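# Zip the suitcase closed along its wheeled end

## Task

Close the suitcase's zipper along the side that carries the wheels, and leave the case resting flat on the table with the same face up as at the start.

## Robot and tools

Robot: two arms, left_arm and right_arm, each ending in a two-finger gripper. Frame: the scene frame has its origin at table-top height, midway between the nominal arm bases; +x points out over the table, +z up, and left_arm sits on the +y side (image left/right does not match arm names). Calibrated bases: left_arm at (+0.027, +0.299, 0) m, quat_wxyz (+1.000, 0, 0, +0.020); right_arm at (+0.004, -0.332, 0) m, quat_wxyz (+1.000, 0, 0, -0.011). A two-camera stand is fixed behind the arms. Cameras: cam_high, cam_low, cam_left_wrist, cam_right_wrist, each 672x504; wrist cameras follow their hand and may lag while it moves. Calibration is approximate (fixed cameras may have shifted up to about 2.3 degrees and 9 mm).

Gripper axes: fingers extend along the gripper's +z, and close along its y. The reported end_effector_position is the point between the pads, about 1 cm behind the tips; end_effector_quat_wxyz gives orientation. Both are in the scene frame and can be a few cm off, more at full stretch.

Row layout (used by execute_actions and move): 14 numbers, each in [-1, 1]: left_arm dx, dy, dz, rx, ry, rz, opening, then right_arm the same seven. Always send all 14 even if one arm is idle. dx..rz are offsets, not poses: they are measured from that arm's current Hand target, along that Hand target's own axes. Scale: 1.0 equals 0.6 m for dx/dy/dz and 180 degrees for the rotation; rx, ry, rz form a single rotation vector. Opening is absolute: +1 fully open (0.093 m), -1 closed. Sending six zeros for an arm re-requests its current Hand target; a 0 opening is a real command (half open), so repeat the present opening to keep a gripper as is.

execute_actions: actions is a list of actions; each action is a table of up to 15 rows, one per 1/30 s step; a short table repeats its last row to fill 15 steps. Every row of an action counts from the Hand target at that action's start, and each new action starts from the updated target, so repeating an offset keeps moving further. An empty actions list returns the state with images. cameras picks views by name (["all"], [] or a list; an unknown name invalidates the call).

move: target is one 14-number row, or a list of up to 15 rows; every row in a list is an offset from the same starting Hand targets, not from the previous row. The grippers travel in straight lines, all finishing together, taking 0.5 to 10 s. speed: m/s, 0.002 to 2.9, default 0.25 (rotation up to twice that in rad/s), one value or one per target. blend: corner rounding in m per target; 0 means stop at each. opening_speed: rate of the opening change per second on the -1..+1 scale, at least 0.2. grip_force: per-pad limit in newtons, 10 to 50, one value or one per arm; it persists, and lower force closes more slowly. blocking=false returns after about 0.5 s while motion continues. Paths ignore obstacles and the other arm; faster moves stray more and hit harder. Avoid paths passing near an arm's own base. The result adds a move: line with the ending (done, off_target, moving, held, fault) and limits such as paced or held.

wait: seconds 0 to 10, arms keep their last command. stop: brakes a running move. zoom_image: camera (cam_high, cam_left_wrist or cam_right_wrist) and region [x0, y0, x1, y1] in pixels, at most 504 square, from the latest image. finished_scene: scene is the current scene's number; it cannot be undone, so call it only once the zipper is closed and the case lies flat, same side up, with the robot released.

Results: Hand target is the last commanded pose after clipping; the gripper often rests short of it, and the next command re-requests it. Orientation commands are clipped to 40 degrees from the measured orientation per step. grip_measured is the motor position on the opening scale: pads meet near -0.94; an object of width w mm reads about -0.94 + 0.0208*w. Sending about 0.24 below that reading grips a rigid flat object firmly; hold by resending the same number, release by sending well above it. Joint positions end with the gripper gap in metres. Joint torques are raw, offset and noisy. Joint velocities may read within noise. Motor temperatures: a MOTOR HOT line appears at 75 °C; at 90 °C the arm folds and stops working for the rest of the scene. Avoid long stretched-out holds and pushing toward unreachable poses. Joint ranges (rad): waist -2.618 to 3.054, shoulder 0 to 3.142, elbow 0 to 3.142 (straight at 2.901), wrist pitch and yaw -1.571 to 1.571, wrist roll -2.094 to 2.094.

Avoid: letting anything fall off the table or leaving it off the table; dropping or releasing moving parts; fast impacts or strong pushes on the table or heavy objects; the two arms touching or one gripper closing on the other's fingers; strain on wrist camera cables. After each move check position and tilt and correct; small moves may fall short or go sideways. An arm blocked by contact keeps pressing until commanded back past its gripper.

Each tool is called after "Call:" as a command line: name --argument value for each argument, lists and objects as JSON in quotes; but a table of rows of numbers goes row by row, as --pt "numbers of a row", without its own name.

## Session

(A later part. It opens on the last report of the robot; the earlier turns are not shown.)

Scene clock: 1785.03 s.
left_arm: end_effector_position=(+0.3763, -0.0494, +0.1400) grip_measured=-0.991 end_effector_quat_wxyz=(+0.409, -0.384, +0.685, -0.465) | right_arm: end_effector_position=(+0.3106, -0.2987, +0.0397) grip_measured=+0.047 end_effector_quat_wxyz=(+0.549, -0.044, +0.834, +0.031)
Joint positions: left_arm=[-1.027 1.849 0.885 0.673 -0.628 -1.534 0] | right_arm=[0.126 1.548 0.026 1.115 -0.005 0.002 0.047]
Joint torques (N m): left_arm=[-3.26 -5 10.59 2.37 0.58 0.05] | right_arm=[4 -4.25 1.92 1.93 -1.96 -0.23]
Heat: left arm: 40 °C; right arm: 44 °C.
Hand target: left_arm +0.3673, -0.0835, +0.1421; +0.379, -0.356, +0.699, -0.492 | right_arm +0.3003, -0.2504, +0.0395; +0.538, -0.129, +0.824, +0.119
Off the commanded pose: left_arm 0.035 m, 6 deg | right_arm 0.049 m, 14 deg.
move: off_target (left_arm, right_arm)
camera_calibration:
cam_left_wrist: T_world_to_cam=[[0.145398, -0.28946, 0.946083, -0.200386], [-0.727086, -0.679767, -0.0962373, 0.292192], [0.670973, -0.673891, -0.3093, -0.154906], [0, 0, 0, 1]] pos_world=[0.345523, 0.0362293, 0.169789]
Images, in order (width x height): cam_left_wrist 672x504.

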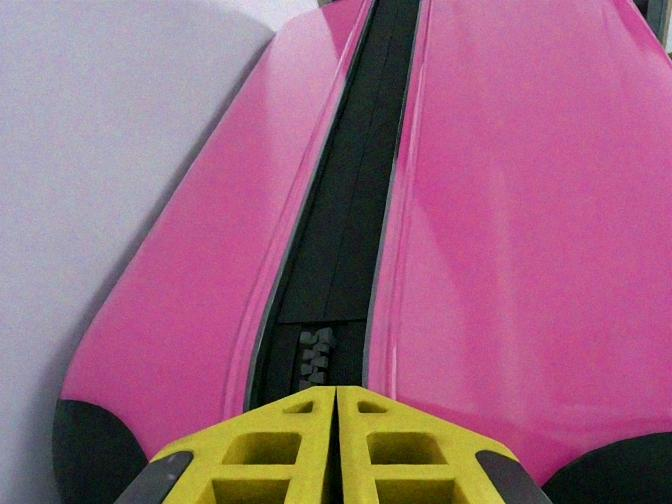

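Call:
move --target '[0.07,0.005,-0.01,0,0,0,-1,0,0,0,0,0,0,-0.5]' --speed 0.05 --cameras '["cam_left_wrist","cam_high"]'

Scene clock: 1790.27 s.
left_arm: end_effector_position=(+0.3643, -0.0594, +0.1325) grip_measured=-0.991 end_effector_quat_wxyz=(+0.412, -0.424, +0.657, -0.468) | right_arm: end_effector_position=(+0.3105, -0.2996, +0.0397) grip_measured=+0.047 end_effector_quat_wxyz=(+0.549, -0.043, +0.834, +0.029)
Joint positions: left_arm=[-1.093 1.899 0.915 0.673 -0.753 -1.638 0] | right_arm=[0.126 1.548 0.025 1.117 0 0.002 0.047]
Joint torques (N m): left_arm=[-6.5 -4.45 11.92 2.25 0.72 0.72] | right_arm=[4.01 -4.27 1.99 1.93 -2.02 -0.26]
Heat: left arm: 41 °C; right arm: 44 °C.
Hand target: left_arm +0.3423, -0.1168, +0.1332; +0.379, -0.356, +0.698, -0.492 | right_arm +0.3003, -0.2504, +0.0395; +0.538, -0.129, +0.824, +0.119
Off the commanded pose: left_arm 0.061 m, 10 deg | right_arm 0.050 m, 14 deg.
move: off_target (left_arm, right_arm)
camera_calibration:
cam_left_wrist: T_world_to_cam=[[0.173613, -0.219485, 0.960044, -0.202354], [-0.673019, -0.738127, -0.0470428, 0.246226], [0.71896, -0.637961, -0.275866, -0.175706], [0, 0, 0, 1]] pos_world=[0.327171, 0.0252387, 0.157381]
Images, in order (width x height): cam_high 672x504, cam_left_wrist 672x504.

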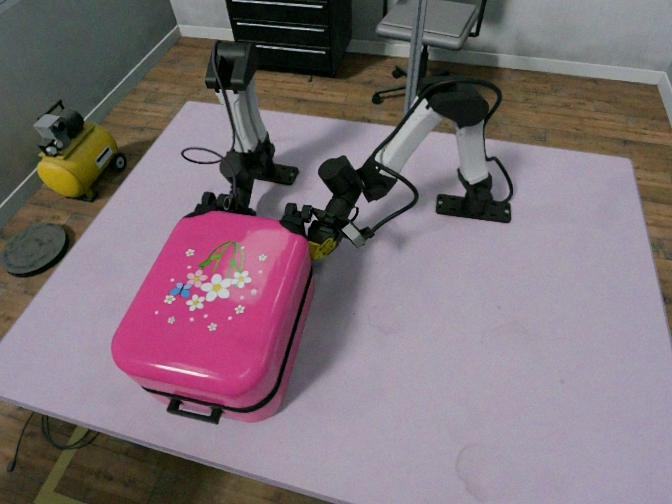

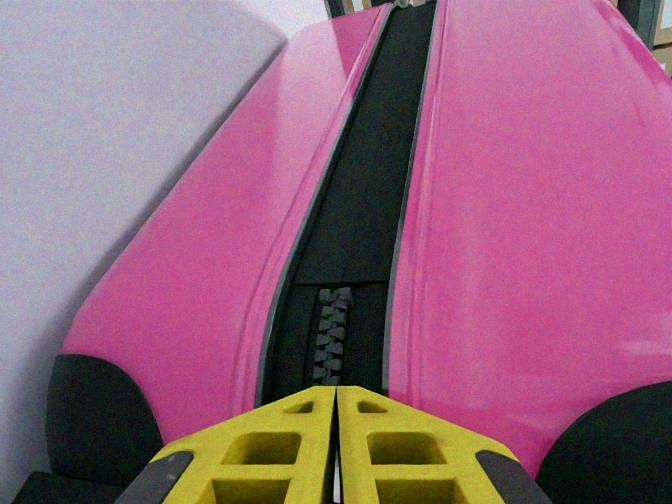

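Call:
move --pt "-0.08 0.0 -0.04 0 0 0 -1 0 0 0 0 0 0 -0.5" --pt "-0.1015 0.064 -0.0955 0 0 0 -1 0 0 0 0 0 0 -0.5" --pt "-0.1015 0.064 -0.0955 0 0 0.312 -0.5 0 0 0 0 0 0 -0.5" --pt "-0.072 0.0635 -0.05 0 0 0.312 -0.5 0 0 0 0 0 0 -0.5" --speed 0.12 --cameras '["cam_left_wrist"]'

Scene clock: 1832.50 s.
left_arm: end_effector_position=(+0.3285, -0.0489, +0.1080) grip_measured=-0.502 end_effector_quat_wxyz=(+0.560, +0.010, +0.789, -0.254) | right_arm: end_effector_position=(+0.3079, -0.2928, +0.0396) grip_measured=+0.047 end_effector_quat_wxyz=(+0.549, -0.057, +0.833, +0.041)
Joint positions: left_arm=[-1.107 1.837 0.701 0.834 -0.607 -0.59 0.021] | right_arm=[0.133 1.548 0.017 1.126 -0.03 -0.007 0.047]
Joint torques (N m): left_arm=[-0.69 -5.11 8.31 2.54 -0.04 0.22] | right_arm=[3.63 -3.93 2.81 1.84 -1.73 -0.15]
Motor temperatures (°C): left_arm=[23 34 45 36 19 19 20] | right_arm=[21 21 22 46 29 19 24]
Heat: left arm: 45 °C; right arm: 46 °C.
Hand target: left_arm +0.3312, -0.0567, +0.1115; +0.566, +0.015, +0.784, -0.256 | right_arm +0.3003, -0.2505, +0.0394; +0.538, -0.129, +0.825, +0.119
Off the commanded pose: left_arm 0.009 m, 1 deg | right_arm 0.043 m, 12 deg.
move: off_target (right_arm)
camera_calibration:
cam_left_wrist: T_world_to_cam=[[-0.299452, -0.877505, 0.374585, 0.0161585], [-0.708435, -0.0584864, -0.703349, 0.344482], [0.6391, -0.475988, -0.604141, -0.0804513], [0, 0, 0, 1]] pos_world=[0.300298, -0.00396719, 0.187634]
Images, in order (width x height): cam_left_wrist 672x504.

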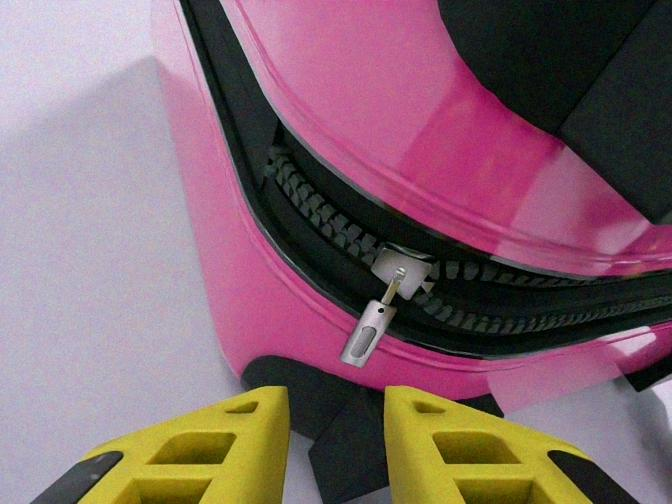

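Call:
execute_actions --actions '[]'

Call:
zoom_image --camera "cam_left_wrist" --region '[250, 180, 500, 420]'

Scene clock: 1861.73 s.
left_arm: end_effector_position=(+0.3285, -0.0489, +0.1080) grip_measured=-0.502 end_effector_quat_wxyz=(+0.560, +0.010, +0.789, -0.254) | right_arm: end_effector_position=(+0.3079, -0.2928, +0.0396) grip_measured=+0.047 end_effector_quat_wxyz=(+0.549, -0.057, +0.833, +0.041)
Joint positions: left_arm=[-1.107 1.837 0.701 0.834 -0.607 -0.59 0.021] | right_arm=[0.133 1.548 0.017 1.126 -0.03 -0.007 0.047]
Joint velocities: within noise
Joint torques (N m): left_arm=[-0.75 -5.07 8.13 2.56 -0.03 0.18] | right_arm=[3.55 -3.97 2.76 1.86 -1.71 -0.15]
Motor temperatures (°C): left_arm=[22 33 43 36 19 19 20] | right_arm=[21 21 22 48 29 19 24]
Heat: left arm: 43 °C; right arm: 48 °C.
Hand target: left_arm +0.3312, -0.0567, +0.1115; +0.566, +0.015, +0.784, -0.256 | right_arm +0.3003, -0.2505, +0.0394; +0.538, -0.129, +0.825, +0.119
Tool commands: left_gripper/opening=-0.5 right_gripper/opening=-0.5
Off the commanded pose: left_arm 0.009 m, 1 deg | right_arm 0.043 m, 12 deg.
camera_calibration:
cam_left_wrist: T_world_to_cam=[[-0.299452, -0.877505, 0.374585, 0.0161585], [-0.708435, -0.0584864, -0.703349, 0.344482], [0.6391, -0.475988, -0.604141, -0.0804513], [0, 0, 0, 1]] pos_world=[0.300298, -0.00396719, 0.187634]
cam_right_wrist: T_world_to_cam=[[0.134989, -0.990631, 0.0206745, -0.334181], [-0.748003, -0.115567, -0.653556, 0.258694], [0.649822, 0.0727584, -0.756596, -0.0660958], [0, 0, 0, 1]] pos_world=[0.281565, -0.296345, 0.125972]

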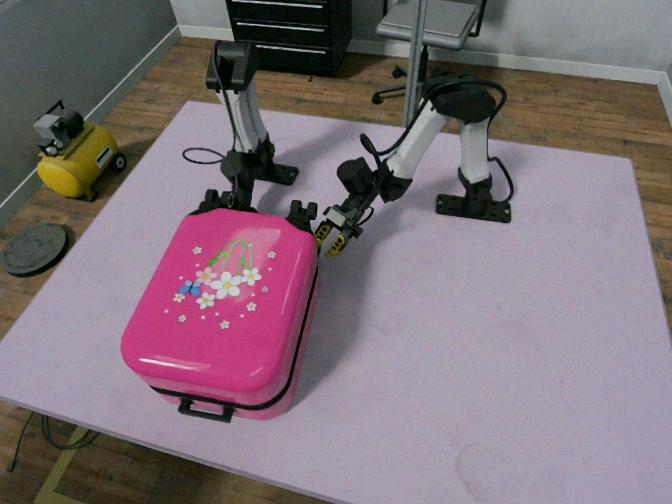

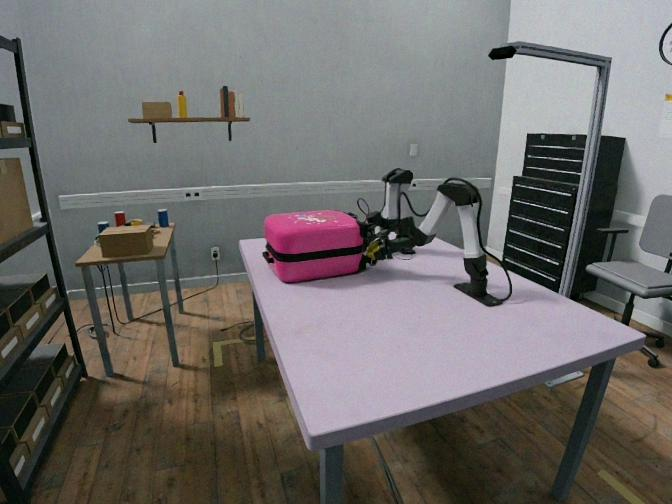

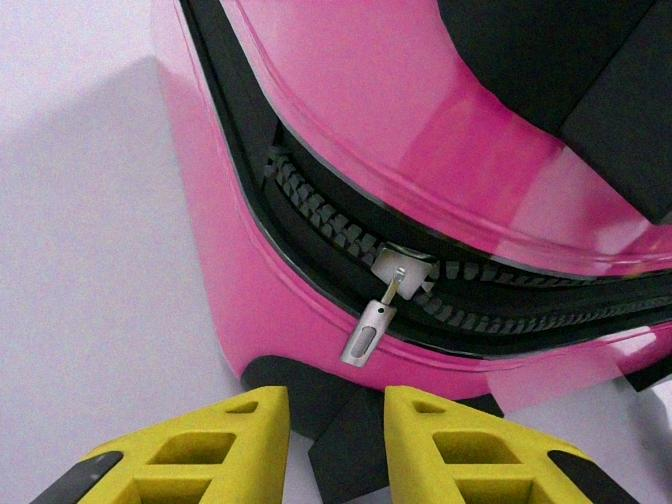

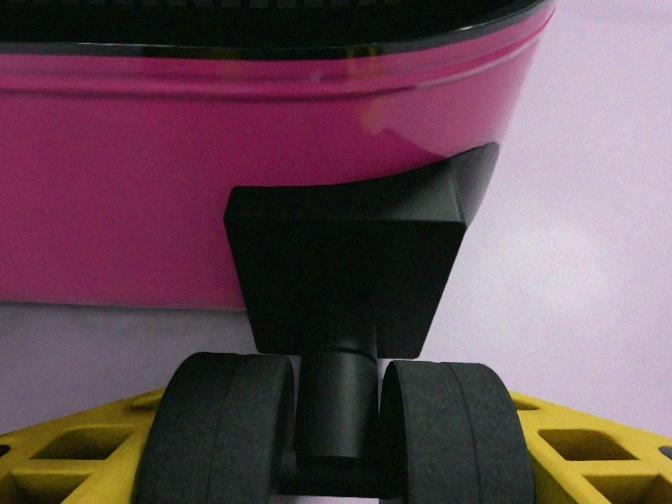

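Scaled by 2.016 from the camera's 672x504 image, which has a finer 960x720 frame.

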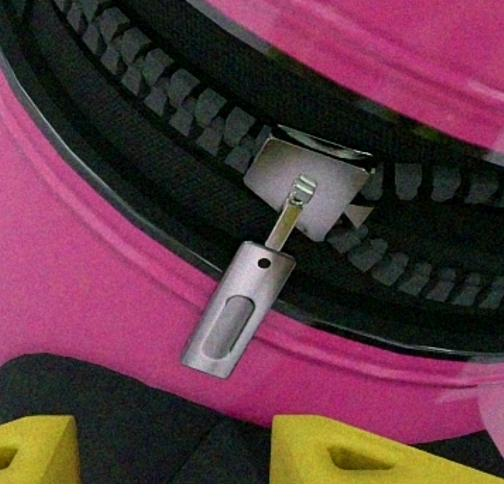

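Call:
move --target '[-0.010,-0.011,-0.025,0,0,0.11,-0.5,0,0,0,0,0,0,-0.5]' --speed 0.08 --cameras '["cam_left_wrist"]'

Scene clock: 1879.67 s.
left_arm: end_effector_position=(+0.3208, -0.0509, +0.1078) grip_measured=-0.502 end_effector_quat_wxyz=(+0.591, +0.144, +0.779, -0.152) | right_arm: end_effector_position=(+0.3079, -0.2928, +0.0396) grip_measured=+0.047 end_effector_quat_wxyz=(+0.549, -0.057, +0.833, +0.041)
Joint positions: left_arm=[-1.132 1.825 0.701 0.802 -0.631 -0.263 0.021] | right_arm=[0.133 1.548 0.017 1.126 -0.03 -0.007 0.047]
Joint torques (N m): left_arm=[-1.51 -9.28 6.6 2.35 -0.12 0.23] | right_arm=[3.58 -3.95 2.82 1.84 -1.71 -0.15]
Heat: left arm: 42 °C; right arm: 48 °C.
Hand target: left_arm +0.3180, -0.0546, +0.1226; +0.601, +0.149, +0.769, -0.155 | right_arm +0.3003, -0.2505, +0.0394; +0.538, -0.129, +0.825, +0.119
Off the commanded pose: left_arm 0.016 m, 2 deg | right_arm 0.043 m, 12 deg.
move: off_target (left_arm, right_arm)
camera_calibration:
cam_left_wrist: T_world_to_cam=[[-0.402744, -0.913946, 0.0500051, 0.0783759], [-0.603775, 0.224208, -0.764975, 0.326238], [0.687934, -0.338281, -0.642116, -0.0811475], [0, 0, 0, 1]] pos_world=[0.284364, -0.0289645, 0.193538]
Images, in order (width x height): cam_left_wrist 672x504.

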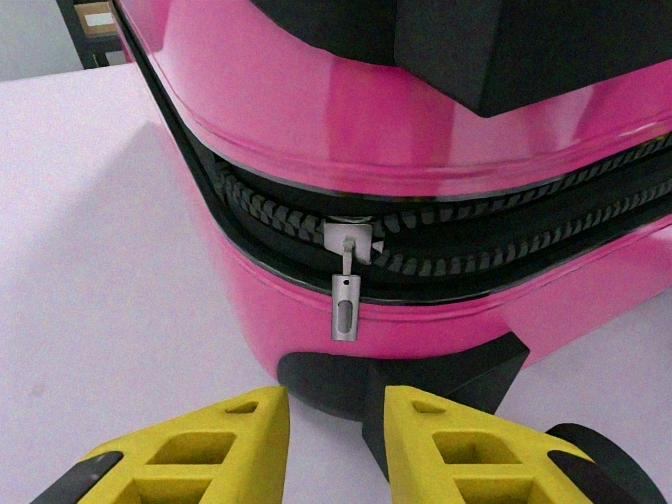

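Call:
move --target '[-0.001,0.000,0.067,0,0,0,-0.5,0,0,0,0,0,0,-0.5]' --speed 0.06 --cameras '["cam_left_wrist"]'

Scene clock: 1888.67 s.
left_arm: end_effector_position=(+0.3485, -0.0544, +0.1111) grip_measured=-0.502 end_effector_quat_wxyz=(+0.601, +0.127, +0.775, -0.145) | right_arm: end_effector_position=(+0.3083, -0.2939, +0.0398) grip_measured=+0.047 end_effector_quat_wxyz=(+0.550, -0.055, +0.833, +0.038)
Joint positions: left_arm=[-1.079 1.887 0.779 0.815 -0.619 -0.246 0.021] | right_arm=[0.133 1.548 0.018 1.126 -0.022 -0.005 0.047]
Joint torques (N m): left_arm=[-0.14 -4.92 10.21 2.39 0.41 0.32] | right_arm=[3.55 -4.07 2.7 1.83 -1.78 -0.19]
Heat: left arm: 41 °C; right arm: 48 °C.
Hand target: left_arm +0.3534, -0.0714, +0.1141; +0.601, +0.149, +0.769, -0.155 | right_arm +0.3003, -0.2505, +0.0395; +0.538, -0.128, +0.824, +0.119
Off the commanded pose: left_arm 0.018 m, 3 deg | right_arm 0.044 m, 13 deg.
move: off_target (left_arm, right_arm)
camera_calibration:
cam_left_wrist: T_world_to_cam=[[-0.369253, -0.927738, 0.0543572, 0.0732633], [-0.598282, 0.192552, -0.777806, 0.344051], [0.711133, -0.319728, -0.62615, -0.108125], [0, 0, 0, 1]] pos_world=[0.309783, -0.0328491, 0.19592]
Images, in order (width x height): cam_left_wrist 672x504.

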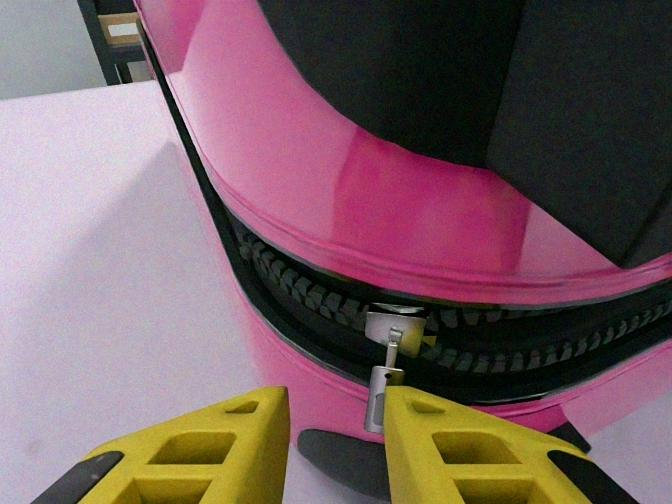

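Call:
move --pt "0 -0.022 -0.05 0 0 0 -0.5 0 0 0 0 0 0 -0.5" --pt "0 -0.02 0.004 0 0 0 -0.5 0 0 0 0 0 0 -0.5" --speed 0.08 --cameras '["cam_left_wrist"]'

Scene clock: 1895.20 s.
left_arm: end_effector_position=(+0.3475, -0.0549, +0.1101) grip_measured=-0.502 end_effector_quat_wxyz=(+0.603, +0.107, +0.779, -0.132) | right_arm: end_effector_position=(+0.3084, -0.2941, +0.0398) grip_measured=+0.047 end_effector_quat_wxyz=(+0.550, -0.054, +0.833, +0.038)
Joint positions: left_arm=[-1.1 1.9 0.802 0.788 -0.684 -0.279 0.021] | right_arm=[0.133 1.548 0.018 1.126 -0.021 -0.006 0.047]
Joint torques (N m): left_arm=[-0.69 -4.53 11.21 2.46 0.72 0.57] | right_arm=[3.59 -4.08 2.65 1.86 -1.81 -0.17]
Heat: left arm: 42 °C; right arm: 48 °C.
Hand target: left_arm +0.3507, -0.0833, +0.1143; +0.601, +0.149, +0.769, -0.155 | right_arm +0.3003, -0.2504, +0.0395; +0.538, -0.128, +0.824, +0.119
Off the commanded pose: left_arm 0.029 m, 6 deg | right_arm 0.044 m, 13 deg.
move: off_target (left_arm, right_arm)
camera_calibration:
cam_left_wrist: T_world_to_cam=[[-0.323827, -0.944196, 0.0602517, 0.0551293], [-0.609763, 0.159587, -0.776351, 0.344762], [0.723412, -0.288143, -0.627414, -0.110647], [0, 0, 0, 1]] pos_world=[0.308119, -0.0348489, 0.194913]
Images, in order (width x height): cam_left_wrist 672x504.

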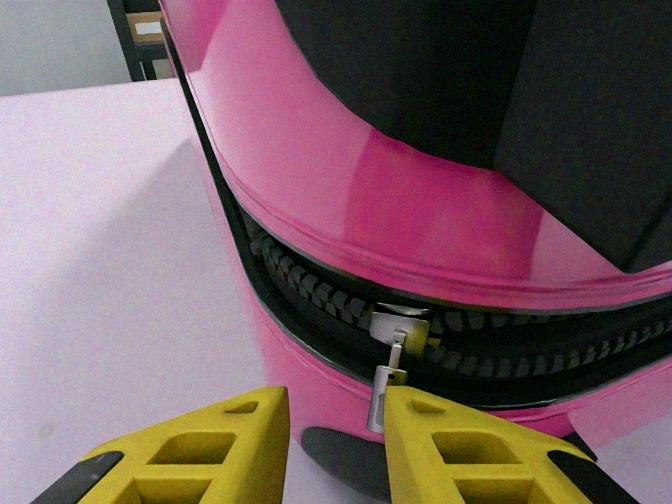

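Call:
move --pt "0 -0.005 -0.05 0 0 0 -0.2 0 0 0 0 0 0 -0.5" --pt "0 -0.008 0.004 0 0 0 -0.2 0 0 0 0 0 0 -0.5" --speed 0.08 --cameras '["cam_left_wrist"]'

Scene clock: 1908.00 s.
left_arm: end_effector_position=(+0.3497, -0.0567, +0.1098) grip_measured=-0.202 end_effector_quat_wxyz=(+0.604, +0.102, +0.780, -0.129) | right_arm: end_effector_position=(+0.3086, -0.2959, +0.0398) grip_measured=+0.047 end_effector_quat_wxyz=(+0.550, -0.050, +0.833, +0.034)
Joint positions: left_arm=[-1.101 1.912 0.818 0.78 -0.696 -0.284 0.036] | right_arm=[0.133 1.548 0.018 1.126 -0.011 -0.002 0.047]
Joint torques (N m): left_arm=[-1.21 -4.64 11.33 2.42 0.71 0.6] | right_arm=[3.58 -4.19 2.55 1.86 -1.91 -0.22]
Heat: left arm: 43 °C; right arm: 48 °C.
Hand target: left_arm +0.3507, -0.0886, +0.1139; +0.601, +0.149, +0.769, -0.155 | right_arm +0.3003, -0.2505, +0.0395; +0.538, -0.129, +0.824, +0.119
Off the commanded pose: left_arm 0.032 m, 6 deg | right_arm 0.046 m, 13 deg.
move: off_target (left_arm, right_arm)
camera_calibration:
cam_left_wrist: T_world_to_cam=[[-0.312858, -0.947868, 0.0605527, 0.0500834], [-0.611332, 0.152168, -0.776607, 0.346289], [0.726906, -0.279986, -0.627069, -0.11368], [0, 0, 0, 1]] pos_world=[0.310002, -0.0370505, 0.194613]
Images, in order (width x height): cam_left_wrist 672x504.

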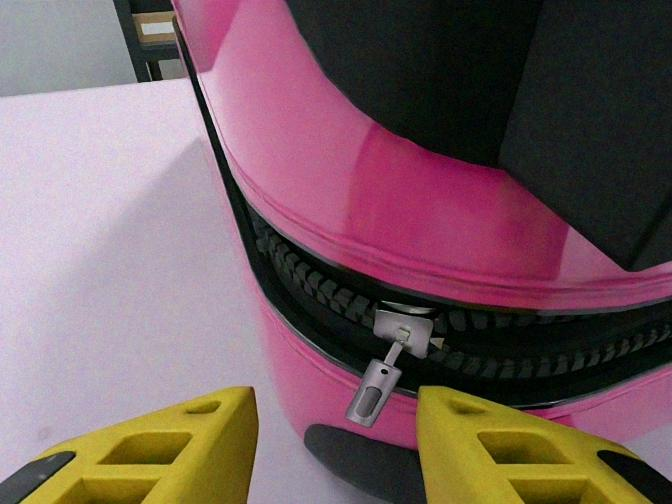

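Call:
move --target '[0,0,0.012,0,0,0,-1,0,0,0,0,0,0,-0.5]' --speed 0.08 --opening_speed 0.3 --cameras '["cam_left_wrist"]'

Scene clock: 1920.70 s.
left_arm: end_effector_position=(+0.3550, -0.0621, +0.1094) grip_measured=-0.990 end_effector_quat_wxyz=(+0.606, +0.096, +0.778, -0.140) | right_arm: end_effector_position=(+0.3089, -0.2986, +0.0398) grip_measured=+0.047 end_effector_quat_wxyz=(+0.550, -0.042, +0.834, +0.030)
Joint positions: left_arm=[-1.093 1.938 0.841 0.799 -0.682 -0.295 0] | right_arm=[0.133 1.548 0.018 1.126 0.005 0.005 0.047]
Joint torques (N m): left_arm=[-0.96 -5.2 11.4 2.28 0.75 0.72] | right_arm=[3.51 -4.16 2.48 1.87 -2.02 -0.27]
Heat: left arm: 45 °C; right arm: 48 °C.
Hand target: left_arm +0.3570, -0.0917, +0.1123; +0.601, +0.150, +0.769, -0.155 | right_arm +0.3003, -0.2504, +0.0395; +0.538, -0.128, +0.824, +0.119
Off the commanded pose: left_arm 0.030 m, 6 deg | right_arm 0.049 m, 14 deg.
move: off_target (left_arm, right_arm)
camera_calibration:
cam_left_wrist: T_world_to_cam=[[-0.315313, -0.945225, 0.0844213, 0.0450914], [-0.610514, 0.133941, -0.780597, 0.349127], [0.726533, -0.297673, -0.619307, -0.121177], [0, 0, 0, 1]] pos_world=[0.315405, -0.040212, 0.193675]
Images, in order (width x height): cam_left_wrist 672x504.

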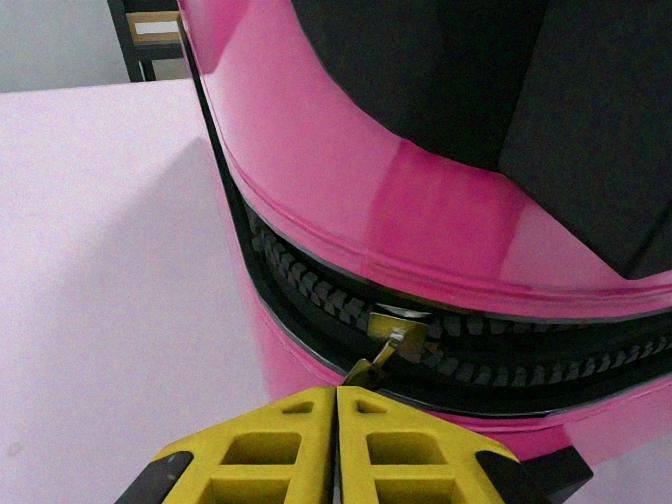

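Call:
move --pt "0 0.01 -0.07 0 0 0 -1 0 0 0 0 0 0 -0.5" --pt "0.0 0.045 -0.07 0 0 -0.33 -1 0 0 0 0 0 0 -0.5" --speed 0.15 --cameras '["cam_left_wrist"]'

Scene clock: 1942.93 s.
left_arm: end_effector_position=(+0.3312, -0.0557, +0.1127) grip_measured=-0.991 end_effector_quat_wxyz=(+0.443, -0.247, +0.749, -0.427) | right_arm: end_effector_position=(+0.3080, -0.2917, +0.0398) grip_measured=+0.047 end_effector_quat_wxyz=(+0.549, -0.060, +0.832, +0.043)
Joint positions: left_arm=[-1.106 1.84 0.732 0.81 -0.596 -1.256 0] | right_arm=[0.133 1.548 0.018 1.126 -0.036 -0.01 0.047]
Joint torques (N m): left_arm=[0.12 -9.44 4.36 2.47 0 0.03] | right_arm=[3.6 -3.95 2.77 1.83 -1.65 -0.15]
Heat: left arm: 45 °C; right arm: 48 °C.
Hand target: left_arm +0.3314, -0.0496, +0.1203; +0.446, -0.251, +0.742, -0.433 | right_arm +0.3003, -0.2505, +0.0395; +0.538, -0.128, +0.824, +0.119
Off the commanded pose: left_arm 0.010 m, 1 deg | right_arm 0.042 m, 12 deg.
move: off_target (right_arm)
camera_calibration:
cam_left_wrist: T_world_to_cam=[[-0.00996724, -0.528714, 0.848741, -0.120647], [-0.81165, -0.491487, -0.315698, 0.315724], [0.58406, -0.692027, -0.424232, -0.0966653], [0, 0, 0, 1]] pos_world=[0.311513, 0.0244916, 0.161063]
Images, in order (width x height): cam_left_wrist 672x504.

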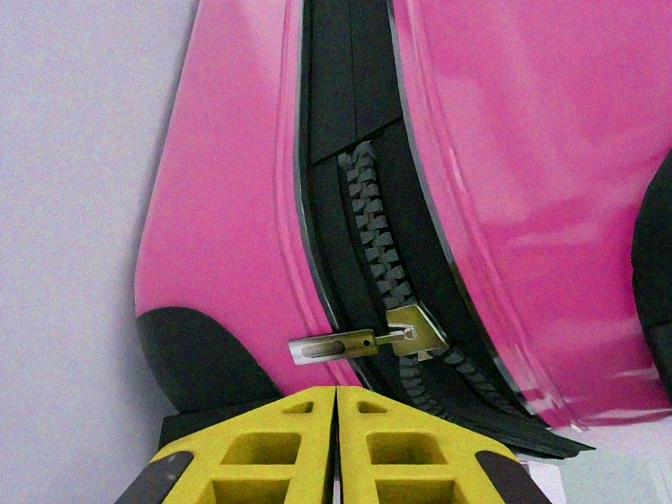

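Call:
move --pt "-0.033 0.01 0.0 0 0 0 -1 0 0 0 0 0 0 -0.5" --pt "-0.033 0.01 0.06 0 0 0 -1 0 0 0 0 0 0 -0.5" --speed 0.1 --cameras '["cam_left_wrist"]'

Scene clock: 1959.50 s.
left_arm: end_effector_position=(+0.3650, -0.0378, +0.1121) grip_measured=-0.991 end_effector_quat_wxyz=(+0.442, -0.260, +0.745, -0.427) | right_arm: end_effector_position=(+0.3080, -0.2912, +0.0398) grip_measured=+0.047 end_effector_quat_wxyz=(+0.549, -0.061, +0.832, +0.043)
Joint positions: left_arm=[-0.996 1.857 0.747 0.826 -0.506 -1.243 0] | right_arm=[0.134 1.548 0.018 1.126 -0.036 -0.01 0.047]
Joint torques (N m): left_arm=[0.08 -4.83 9.32 2.58 0.11 0.22] | right_arm=[3.49 -3.92 2.81 1.84 -1.65 -0.14]
Motor temperatures (°C): left_arm=[21 38 41 37 19 19 20] | right_arm=[21 21 22 48 29 19 24]
Heat: left arm: 41 °C; right arm: 48 °C.
Hand target: left_arm +0.3725, -0.0467, +0.1158; +0.446, -0.251, +0.742, -0.433 | right_arm +0.3003, -0.2505, +0.0395; +0.538, -0.128, +0.824, +0.119
Off the commanded pose: left_arm 0.012 m, 1 deg | right_arm 0.041 m, 12 deg.
move: off_target (left_arm, right_arm)
camera_calibration:
cam_left_wrist: T_world_to_cam=[[0.00782401, -0.51602, 0.856541, -0.117313], [-0.803803, -0.512785, -0.301584, 0.346564], [0.594844, -0.68613, -0.418791, -0.108569], [0, 0, 0, 1]] pos_world=[0.344069, 0.042685, 0.159534]
Images, in order (width x height): cam_left_wrist 672x504.

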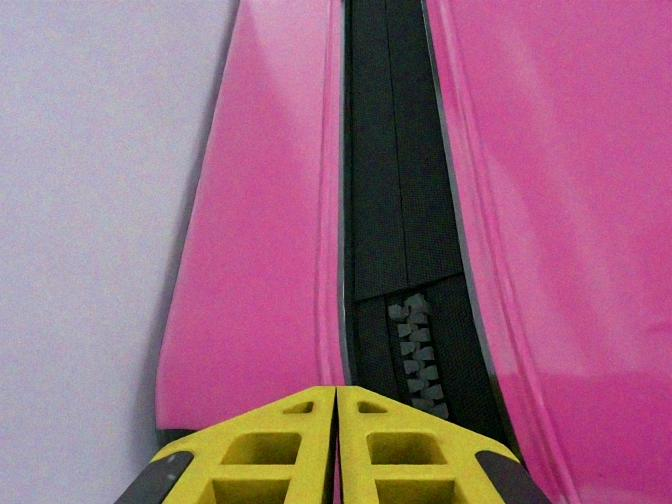

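Call:
move --pt "0.03 0 0.018 0 0 0 -1 0 0 0 0 0 0 -0.5" --pt "0.085 -0.03 0.035 0 0 0 -1 0 0 0 0 0 0 -0.5" --speed 0.06 --blend 0.005 --cameras '["cam_left_wrist"]'

Scene clock: 1968.30 s.
left_arm: end_effector_position=(+0.3779, -0.0548, +0.1100) grip_measured=-0.991 end_effector_quat_wxyz=(+0.492, -0.300, +0.717, -0.391) | right_arm: end_effector_position=(+0.3091, -0.3008, +0.0398) grip_measured=+0.047 end_effector_quat_wxyz=(+0.550, -0.036, +0.834, +0.025)
Joint positions: left_arm=[-1.054 1.984 0.894 0.807 -0.719 -1.257 0] | right_arm=[0.134 1.548 0.018 1.126 0.021 0.013 0.047]
Joint torques (N m): left_arm=[-3.55 -4.89 10.7 2.21 1.1 0.07] | right_arm=[3.45 -4.16 2.4 1.89 -2.16 -0.34]
Heat: left arm: 42 °C; right arm: 48 °C.
Hand target: left_arm +0.3665, -0.1031, +0.1039; +0.446, -0.251, +0.742, -0.433 | right_arm +0.3003, -0.2505, +0.0396; +0.538, -0.129, +0.824, +0.119
Off the commanded pose: left_arm 0.050 m, 10 deg | right_arm 0.051 m, 15 deg.
move: off_target (left_arm, right_arm)
camera_calibration:
cam_left_wrist: T_world_to_cam=[[0.0470226, -0.528349, 0.847724, -0.138885], [-0.704705, -0.619014, -0.346715, 0.309266], [0.70794, -0.581092, -0.401438, -0.167665], [0, 0, 0, 1]] pos_world=[0.343169, 0.0206311, 0.157656]
Images, in order (width x height): cam_left_wrist 672x504.

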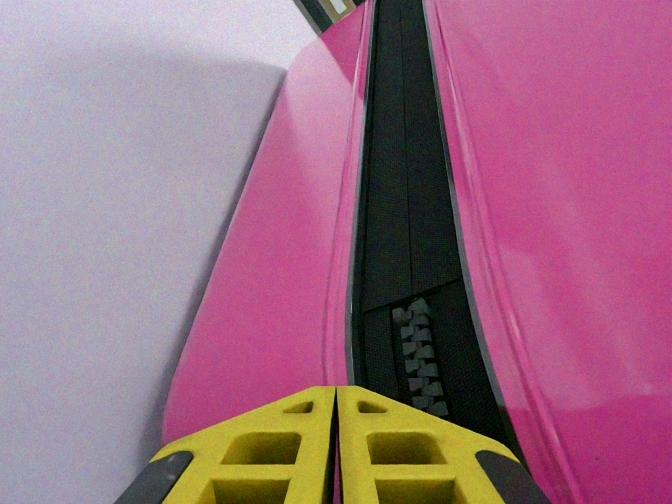

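Call:
move --pt "0.0 0 -0.05 0 0 0 -1 0 0 0 0 0 0 -0.5" --pt "0.01 0 -0.012 0 0 0 -1 0 0 0 0 0 0 -0.5" --speed 0.08 --cameras '["cam_left_wrist"]'

Scene clock: 1974.00 s.
left_arm: end_effector_position=(+0.3417, -0.0964, +0.1006) grip_measured=-0.991 end_effector_quat_wxyz=(+0.444, -0.248, +0.748, -0.427) | right_arm: end_effector_position=(+0.3089, -0.2976, +0.0397) grip_measured=+0.047 end_effector_quat_wxyz=(+0.550, -0.043, +0.834, +0.032)
Joint positions: left_arm=[-1.136 1.997 0.9 0.793 -0.628 -1.268 0] | right_arm=[0.134 1.548 0.019 1.125 0.002 0.007 0.047]
Joint torques (N m): left_arm=[1.48 -5.09 10.82 2.36 0.14 0.1] | right_arm=[3.4 -4.15 2.4 1.88 -2.01 -0.28]
Heat: left arm: 42 °C; right arm: 48 °C.
Hand target: left_arm +0.3573, -0.1046, +0.1027; +0.446, -0.251, +0.742, -0.432 | right_arm +0.3003, -0.2505, +0.0395; +0.538, -0.128, +0.824, +0.119
Off the commanded pose: left_arm 0.018 m, 1 deg | right_arm 0.048 m, 14 deg.
move: off_target (left_arm, right_arm)
camera_calibration:
cam_left_wrist: T_world_to_cam=[[-0.00927055, -0.526527, 0.850108, -0.131959], [-0.809815, -0.494773, -0.315276, 0.299452], [0.586611, -0.691353, -0.421803, -0.137108], [0, 0, 0, 1]] pos_world=[0.321707, -0.0161094, 0.148757]
Images, in order (width x height): cam_left_wrist 672x504.

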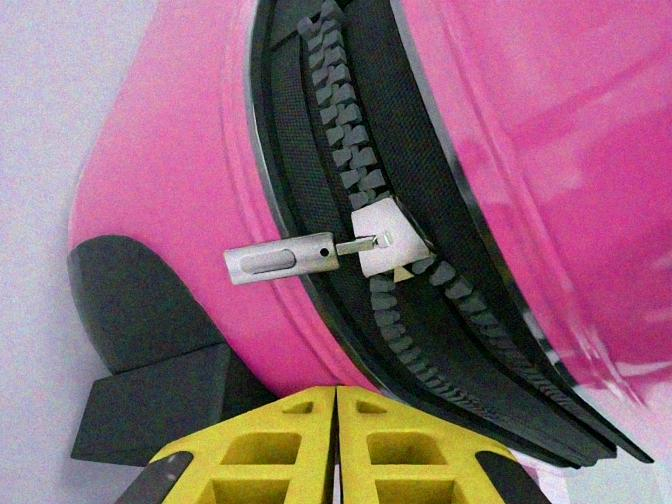

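Call:
move --pt "-0.04 0.01 -0.12 0 0 0 -1 0 0 0 0 0 0 -0.5" --pt "-0.08 0.033 -0.1 0 0 0 -1 0 0 0 0 0 0 -0.5" --pt "-0.075 0.033 -0.058 0 0 0 -1 0 0 0 0 0 0 -0.5" --pt "-0.037 0.002 -0.049 0 0 0 -1 0 0 0 0 0 0 -0.5" --speed 0.1 --blend '[0.01,0.01,0,0]' --cameras '["cam_left_wrist"]'

Scene clock: 2004.93 s.
left_arm: end_effector_position=(+0.3378, -0.0733, +0.1215) grip_measured=-0.991 end_effector_quat_wxyz=(+0.437, -0.245, +0.742, -0.445) | right_arm: end_effector_position=(+0.3082, -0.2921, +0.0398) grip_measured=+0.047 end_effector_quat_wxyz=(+0.549, -0.056, +0.833, +0.041)
Joint positions: left_arm=[-1.106 1.875 0.798 0.81 -0.574 -1.261 0] | right_arm=[0.139 1.548 0.019 1.125 -0.022 -0.003 0.047]
Joint torques (N m): left_arm=[-0.65 -5.49 8.5 2.18 -0.28 0.09] | right_arm=[3.14 -4.01 2.73 1.85 -1.76 -0.2]
Heat: left arm: 41 °C; right arm: 49 °C.
Hand target: left_arm +0.3420, -0.0749, +0.1184; +0.446, -0.251, +0.742, -0.433 | right_arm +0.3003, -0.2504, +0.0395; +0.538, -0.129, +0.824, +0.119
Off the commanded pose: left_arm 0.006 m, 2 deg | right_arm 0.042 m, 12 deg.
move: off_target (right_arm)
camera_calibration:
cam_left_wrist: T_world_to_cam=[[-0.0269589, -0.49832, 0.866574, -0.131585], [-0.81866, -0.486461, -0.305206, 0.316621], [0.573645, -0.717658, -0.39484, -0.110866], [0, 0, 0, 1]] pos_world=[0.319255, 0.00888872, 0.166888]
Images, in order (width x height): cam_left_wrist 672x504.

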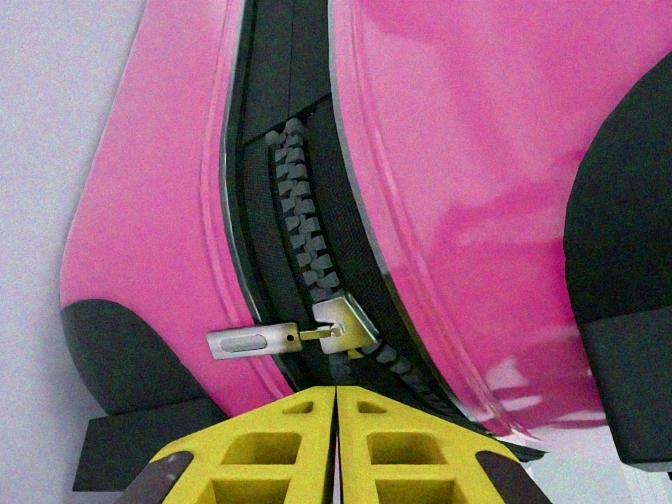

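Call:
move --pt "-0.01 0.0 -0.08 0 0 0 -1 0 0 0 0 0 0 -0.5" --pt "-0.063 0.01 -0.07 0 0 0 -1 0 0 0 0 0 0 -0.5" --pt "-0.063 0.01 -0.015 0 0 0 -1 0 0 0 0 0 0 -0.5" --speed 0.1 --blend '[0.01,0.0,0]' --cameras '["cam_left_wrist"]'

Scene clock: 2022.13 s.
left_arm: end_effector_position=(+0.3464, -0.0346, +0.1284) grip_measured=-0.991 end_effector_quat_wxyz=(+0.439, -0.256, +0.745, -0.432) | right_arm: end_effector_position=(+0.3082, -0.2921, +0.0398) grip_measured=+0.047 end_effector_quat_wxyz=(+0.549, -0.056, +0.833, +0.041)
Joint positions: left_arm=[-1.032 1.759 0.706 0.769 -0.528 -1.254 0] | right_arm=[0.139 1.548 0.019 1.125 -0.022 -0.003 0.047]
Joint torques (N m): left_arm=[-0.14 -4.85 8.51 2.52 -0.02 0.2] | right_arm=[3.21 -4.01 2.69 1.86 -1.79 -0.2]
Heat: left arm: 41 °C; right arm: 49 °C.
Hand target: left_arm +0.3522, -0.0396, +0.1320; +0.446, -0.251, +0.742, -0.433 | right_arm +0.3003, -0.2504, +0.0395; +0.538, -0.129, +0.824, +0.119
Off the commanded pose: left_arm 0.008 m, 1 deg | right_arm 0.042 m, 12 deg.
move: off_target (right_arm)
camera_calibration:
cam_left_wrist: T_world_to_cam=[[0.000695139, -0.510953, 0.859609, -0.127233], [-0.810339, -0.503985, -0.298914, 0.340357], [0.585961, -0.696367, -0.414395, -0.0863595], [0, 0, 0, 1]] pos_world=[0.326496, 0.0463868, 0.175321]
Images, in order (width x height): cam_left_wrist 672x504.

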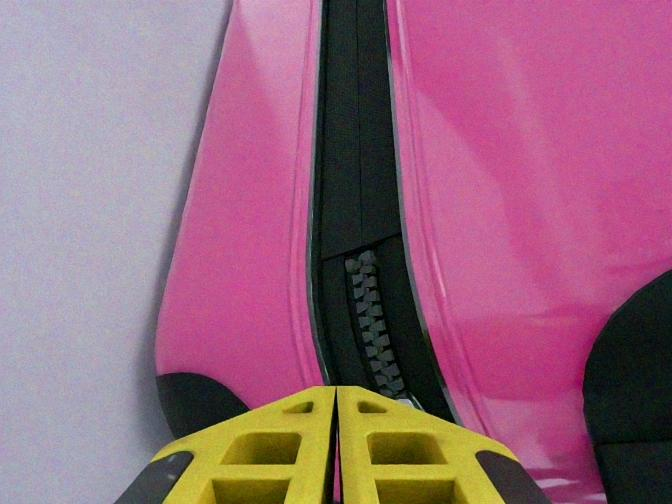

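Call:
move --pt "-0.012 -0.024 0 0 0 0 -1 0 0 0 0 0 0 -0.5" --pt "-0.012 -0.024 0.025 0 0 0 -1 0 0 0 0 0 0 -0.5" --speed 0.08 --cameras '["cam_left_wrist"]'

Scene clock: 2031.00 s.
left_arm: end_effector_position=(+0.3618, -0.0430, +0.1456) grip_measured=-0.991 end_effector_quat_wxyz=(+0.442, -0.257, +0.739, -0.439) | right_arm: end_effector_position=(+0.3082, -0.2921, +0.0398) grip_measured=+0.047 end_effector_quat_wxyz=(+0.549, -0.056, +0.833, +0.041)
Joint positions: left_arm=[-1.008 1.765 0.786 0.719 -0.506 -1.245 0] | right_arm=[0.139 1.548 0.019 1.125 -0.022 -0.003 0.047]
Joint torques (N m): left_arm=[0.03 -4.56 9.28 2.35 0.04 0.23] | right_arm=[3.1 -4.01 2.71 1.86 -1.79 -0.2]
Heat: left arm: 42 °C; right arm: 49 °C.
Hand target: left_arm +0.3686, -0.0476, +0.1444; +0.446, -0.251, +0.742, -0.433 | right_arm +0.3003, -0.2504, +0.0395; +0.538, -0.129, +0.824, +0.119
Off the commanded pose: left_arm 0.008 m, 1 deg | right_arm 0.042 m, 12 deg.
move: off_target (right_arm)
camera_calibration:
cam_left_wrist: T_world_to_cam=[[-0.00885068, -0.498066, 0.867094, -0.143454], [-0.80609, -0.50957, -0.300929, 0.352199], [0.591727, -0.701619, -0.396975, -0.0989667], [0, 0, 0, 1]] pos_world=[0.341196, 0.0385836, 0.191087]
Images, in order (width x height): cam_left_wrist 672x504.

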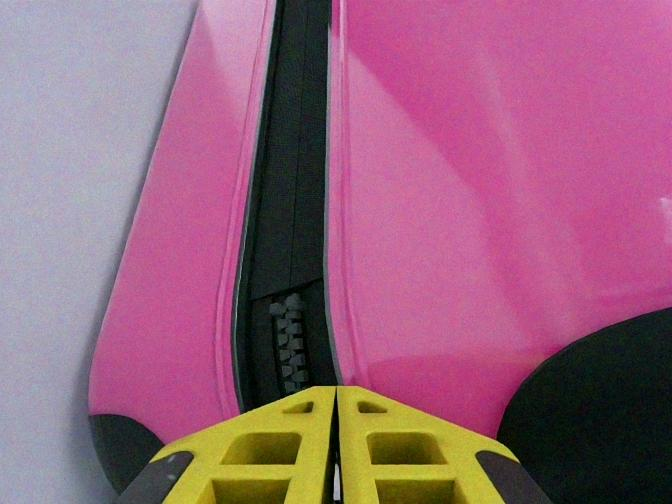

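Call:
move --pt "0 0.016 -0.02 0 0 0 -1 0 0 0 0 0 0 -0.5" --pt "0.0 0.018 0.012 0 0 0 -1 0 0 0 0 0 0 -0.5" --speed 0.08 --cameras '["cam_left_wrist"]'

Scene clock: 2037.73 s.
left_arm: end_effector_position=(+0.3682, -0.0394, +0.1269) grip_measured=-0.991 end_effector_quat_wxyz=(+0.438, -0.256, +0.748, -0.429) | right_arm: end_effector_position=(+0.3082, -0.2921, +0.0398) grip_measured=+0.047 end_effector_quat_wxyz=(+0.549, -0.056, +0.833, +0.041)
Joint positions: left_arm=[-0.985 1.812 0.776 0.752 -0.482 -1.239 0] | right_arm=[0.139 1.548 0.019 1.125 -0.022 -0.003 0.047]
Joint torques (N m): left_arm=[-0.28 -5.48 9.22 2.54 0.01 0.23] | right_arm=[3.15 -3.96 2.65 1.86 -1.77 -0.2]
Motor temperatures (°C): left_arm=[20 33 42 36 19 19 20] | right_arm=[21 21 22 49 30 19 24]
Heat: left arm: 42 °C; right arm: 49 °C.
Hand target: left_arm +0.3751, -0.0452, +0.1333; +0.446, -0.251, +0.742, -0.433 | right_arm +0.3003, -0.2504, +0.0395; +0.538, -0.129, +0.824, +0.119
Off the commanded pose: left_arm 0.011 m, 1 deg | right_arm 0.042 m, 12 deg.
move: off_target (left_arm, right_arm)
camera_calibration:
cam_left_wrist: T_world_to_cam=[[0.00531887, -0.516095, 0.856515, -0.129899], [-0.811748, -0.502433, -0.297701, 0.355614], [0.583983, -0.693691, -0.421612, -0.101261], [0, 0, 0, 1]] pos_world=[0.348495, 0.0413878, 0.174435]
Images, in order (width x height): cam_left_wrist 672x504.

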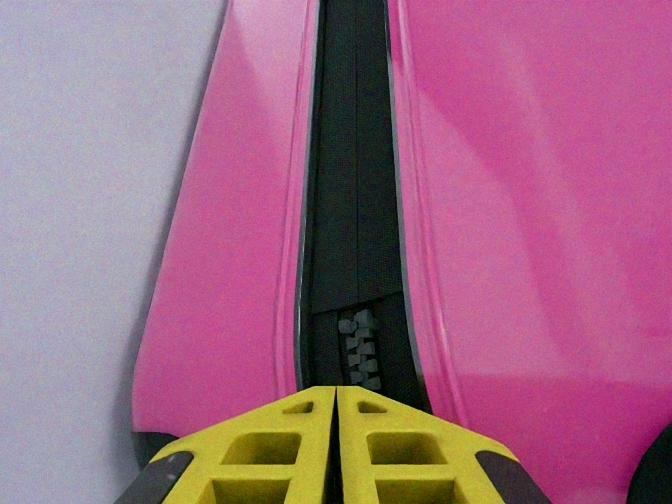

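Call:
move --pt "0 -0.012 0 0 0 0 -1 0 0 0 0 0 0 -0.5" --pt "0.065 -0.039 0.01 0 0 0 -1 0 0 0 0 0 0 -0.5" --speed 0.06 --cameras '["cam_left_wrist"]'

Scene clock: 2044.67 s.
left_arm: end_effector_position=(+0.3648, -0.0517, +0.1217) grip_measured=-0.991 end_effector_quat_wxyz=(+0.466, -0.275, +0.746, -0.388) | right_arm: end_effector_position=(+0.3083, -0.2922, +0.0398) grip_measured=+0.047 end_effector_quat_wxyz=(+0.549, -0.056, +0.833, +0.040)
Joint positions: left_arm=[-1.054 1.868 0.862 0.667 -0.644 -1.256 0] | right_arm=[0.139 1.548 0.019 1.125 -0.021 -0.003 0.047]
Joint torques (N m): left_arm=[-2.74 -5.03 11.79 2.7 0.49 0.1] | right_arm=[3.18 -3.93 2.69 1.84 -1.78 -0.19]
Heat: left arm: 43 °C; right arm: 49 °C.
Hand target: left_arm +0.3615, -0.0889, +0.1349; +0.446, -0.251, +0.742, -0.433 | right_arm +0.3003, -0.2504, +0.0395; +0.538, -0.129, +0.824, +0.119
Off the commanded pose: left_arm 0.040 m, 6 deg | right_arm 0.043 m, 12 deg.
move: off_target (left_arm, right_arm)
camera_calibration:
cam_left_wrist: T_world_to_cam=[[0.0493931, -0.562383, 0.8254, -0.14654], [-0.762769, -0.554744, -0.332328, 0.328676], [0.644782, -0.613175, -0.456369, -0.123867], [0, 0, 0, 1]] pos_world=[0.337809, 0.0239672, 0.173653]
Images, in order (width x height): cam_left_wrist 672x504.

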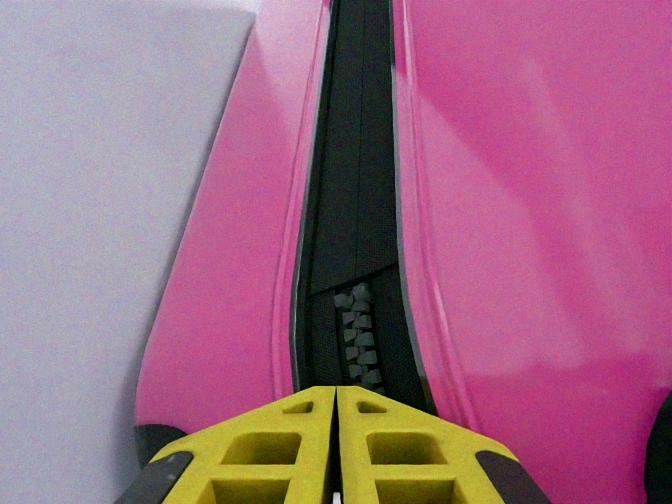

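Call:
move --target '[0.065,-0.06,0.04,0,0,0,-1,0,0,0,0,0,0,-0.5]' --speed 0.06 --cameras '["cam_left_wrist"]'

Scene clock: 2050.13 s.
left_arm: end_effector_position=(+0.3785, -0.0695, +0.1139) grip_measured=-0.991 end_effector_quat_wxyz=(+0.476, -0.311, +0.744, -0.349) | right_arm: end_effector_position=(+0.3099, -0.3079, +0.0398) grip_measured=+0.047 end_effector_quat_wxyz=(+0.551, -0.026, +0.834, +0.017)
Joint positions: left_arm=[-1.078 1.97 1.036 0.508 -0.754 -1.33 0] | right_arm=[0.116 1.548 0.019 1.125 0.031 0.012 0.047]
Joint torques (N m): left_arm=[-6.82 -6.22 14.87 3.03 0.8 0.58] | right_arm=[4.68 -4.41 2.35 1.85 -2.3 -0.35]
Heat: left arm: 43 °C; right arm: 49 °C.
Hand target: left_arm +0.3635, -0.1465, +0.1431; +0.446, -0.251, +0.742, -0.433 | right_arm +0.3003, -0.2504, +0.0395; +0.538, -0.129, +0.824, +0.119
Off the commanded pose: left_arm 0.084 m, 12 deg | right_arm 0.058 m, 17 deg.
joint sent to its limit (right arm) — joint 3 (elbow), lower limit, where the elbow is as bent as it goes. The joint targets are off in position, not in orientation.
move: off_target (left_arm, right_arm)
camera_calibration:
cam_left_wrist: T_world_to_cam=[[0.130847, -0.576415, 0.806614, -0.18039], [-0.715042, -0.618441, -0.325952, 0.303492], [0.686727, -0.534113, -0.493082, -0.153327], [0, 0, 0, 1]] pos_world=[0.345907, 0.00181891, 0.168826]
Images, in order (width x height): cam_left_wrist 672x504.

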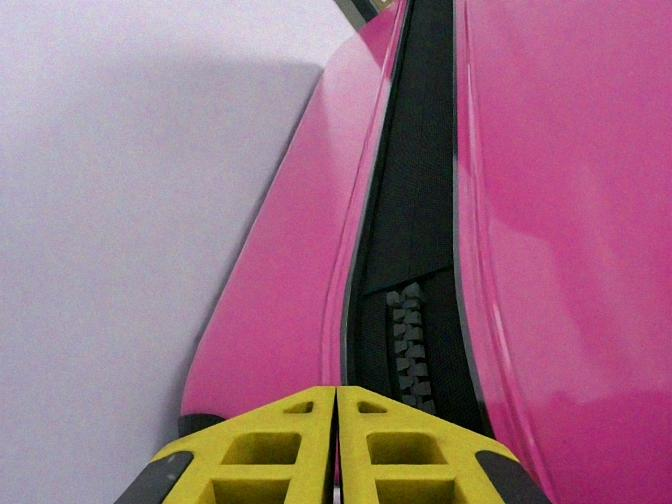

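Call:
move --target '[-0.02,0.02,-0.18,0,0,0,-0.2,0,0,0,0,0,0,-0.5]' --speed 0.12 --cameras '["cam_left_wrist"]'

Scene clock: 2062.30 s.
left_arm: end_effector_position=(+0.2872, -0.0630, +0.1112) grip_measured=-0.202 end_effector_quat_wxyz=(+0.445, -0.253, +0.782, -0.355) | right_arm: end_effector_position=(+0.3026, -0.2704, +0.0398) grip_measured=+0.047 end_effector_quat_wxyz=(+0.546, -0.110, +0.827, +0.076)
Joint positions: left_arm=[-1.259 1.766 0.812 0.432 -0.787 -1.373 0.036] | right_arm=[0.154 1.544 0.014 1.123 -0.127 -0.049 0.047]
Joint torques (N m): left_arm=[-3.97 -12.51 7.58 3.32 -0.19 0.29] | right_arm=[2.4 -2.84 3.95 1.79 -0.76 0.25]
Motor temperatures (°C): left_arm=[22 34 44 41 19 19 20] | right_arm=[21 21 22 49 31 19 24]
Heat: left arm: 44 °C; right arm: 49 °C.
Hand target: left_arm +0.2745, -0.0863, +0.1629; +0.446, -0.251, +0.742, -0.433 | right_arm +0.3003, -0.2504, +0.0395; +0.538, -0.129, +0.824, +0.119
Off the commanded pose: left_arm 0.058 m, 10 deg | right_arm 0.020 m, 6 deg.
move: off_target (left_arm, right_arm)
camera_calibration:
cam_left_wrist: T_world_to_cam=[[0.0784459, -0.633097, 0.770087, -0.146951], [-0.804556, -0.496341, -0.32609, 0.274721], [0.588672, -0.593998, -0.548298, -0.0579885], [0, 0, 0, 1]] pos_world=[0.266692, 0.00887611, 0.170953]
Images, in order (width x height): cam_left_wrist 672x504.

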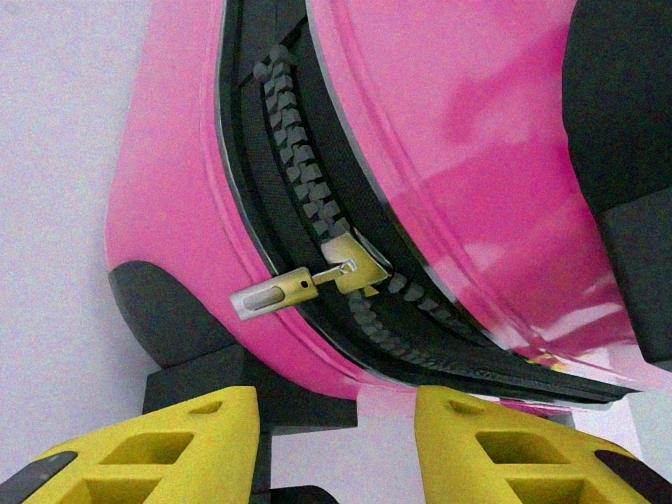

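Call:
move --pt "-0.03 0.06 -0.03 0 0 0 -0.3 0 0 0 0 0 0 -0.5" --pt "-0.08 0.114 0.011 0.0866 0.0709 0.287 -0.3 0 0 0 0 0 0 -0.5" --speed 0.15 --cameras '["cam_left_wrist"]'

Scene clock: 2091.73 s.
left_arm: end_effector_position=(+0.3050, -0.0242, +0.1215) grip_measured=-0.300 end_effector_quat_wxyz=(+0.531, +0.200, +0.759, -0.320) | right_arm: end_effector_position=(+0.3020, -0.2674, +0.0399) grip_measured=+0.047 end_effector_quat_wxyz=(+0.546, -0.114, +0.826, +0.080)
Joint positions: left_arm=[-0.939 1.631 0.48 0.916 -0.096 -0.307 0.031] | right_arm=[0.162 1.544 0.014 1.123 -0.131 -0.049 0.047]
Joint torques (N m): left_arm=[-0.03 -7.23 4.48 2.55 0.07 0.16] | right_arm=[1.8 -2.66 3.95 1.81 -0.7 0.28]
Motor temperatures (°C): left_arm=[22 41 42 41 19 19 20] | right_arm=[20 20 22 48 27 19 24]
Heat: left arm: 42 °C; right arm: 48 °C.
Hand target: left_arm +0.3040, -0.0185, +0.1235; +0.535, +0.204, +0.757, -0.314 | right_arm +0.3003, -0.2504, +0.0395; +0.538, -0.129, +0.824, +0.119
Off the commanded pose: left_arm 0.006 m, 1 deg | right_arm 0.017 m, 5 deg.
move: off_target (right_arm)
camera_calibration:
cam_left_wrist: T_world_to_cam=[[-0.643917, -0.720871, 0.256353, 0.148958], [-0.603634, 0.272789, -0.749141, 0.320433], [0.470103, -0.637128, -0.610795, 0.00288574], [0, 0, 0, 1]] pos_world=[0.287984, 0.0218072, 0.203626]
Images, in order (width x height): cam_left_wrist 672x504.

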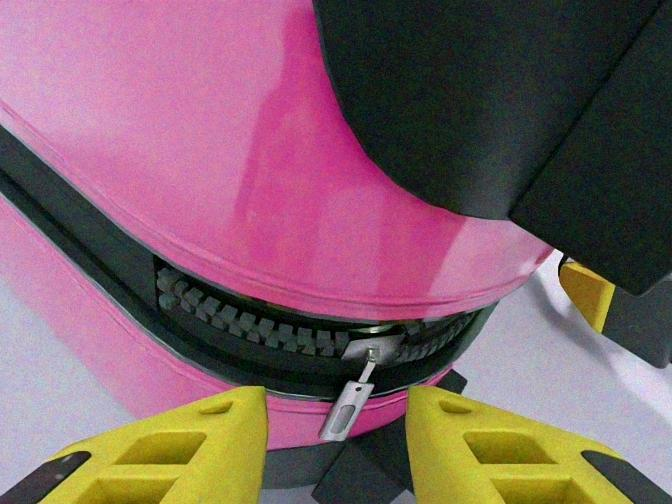

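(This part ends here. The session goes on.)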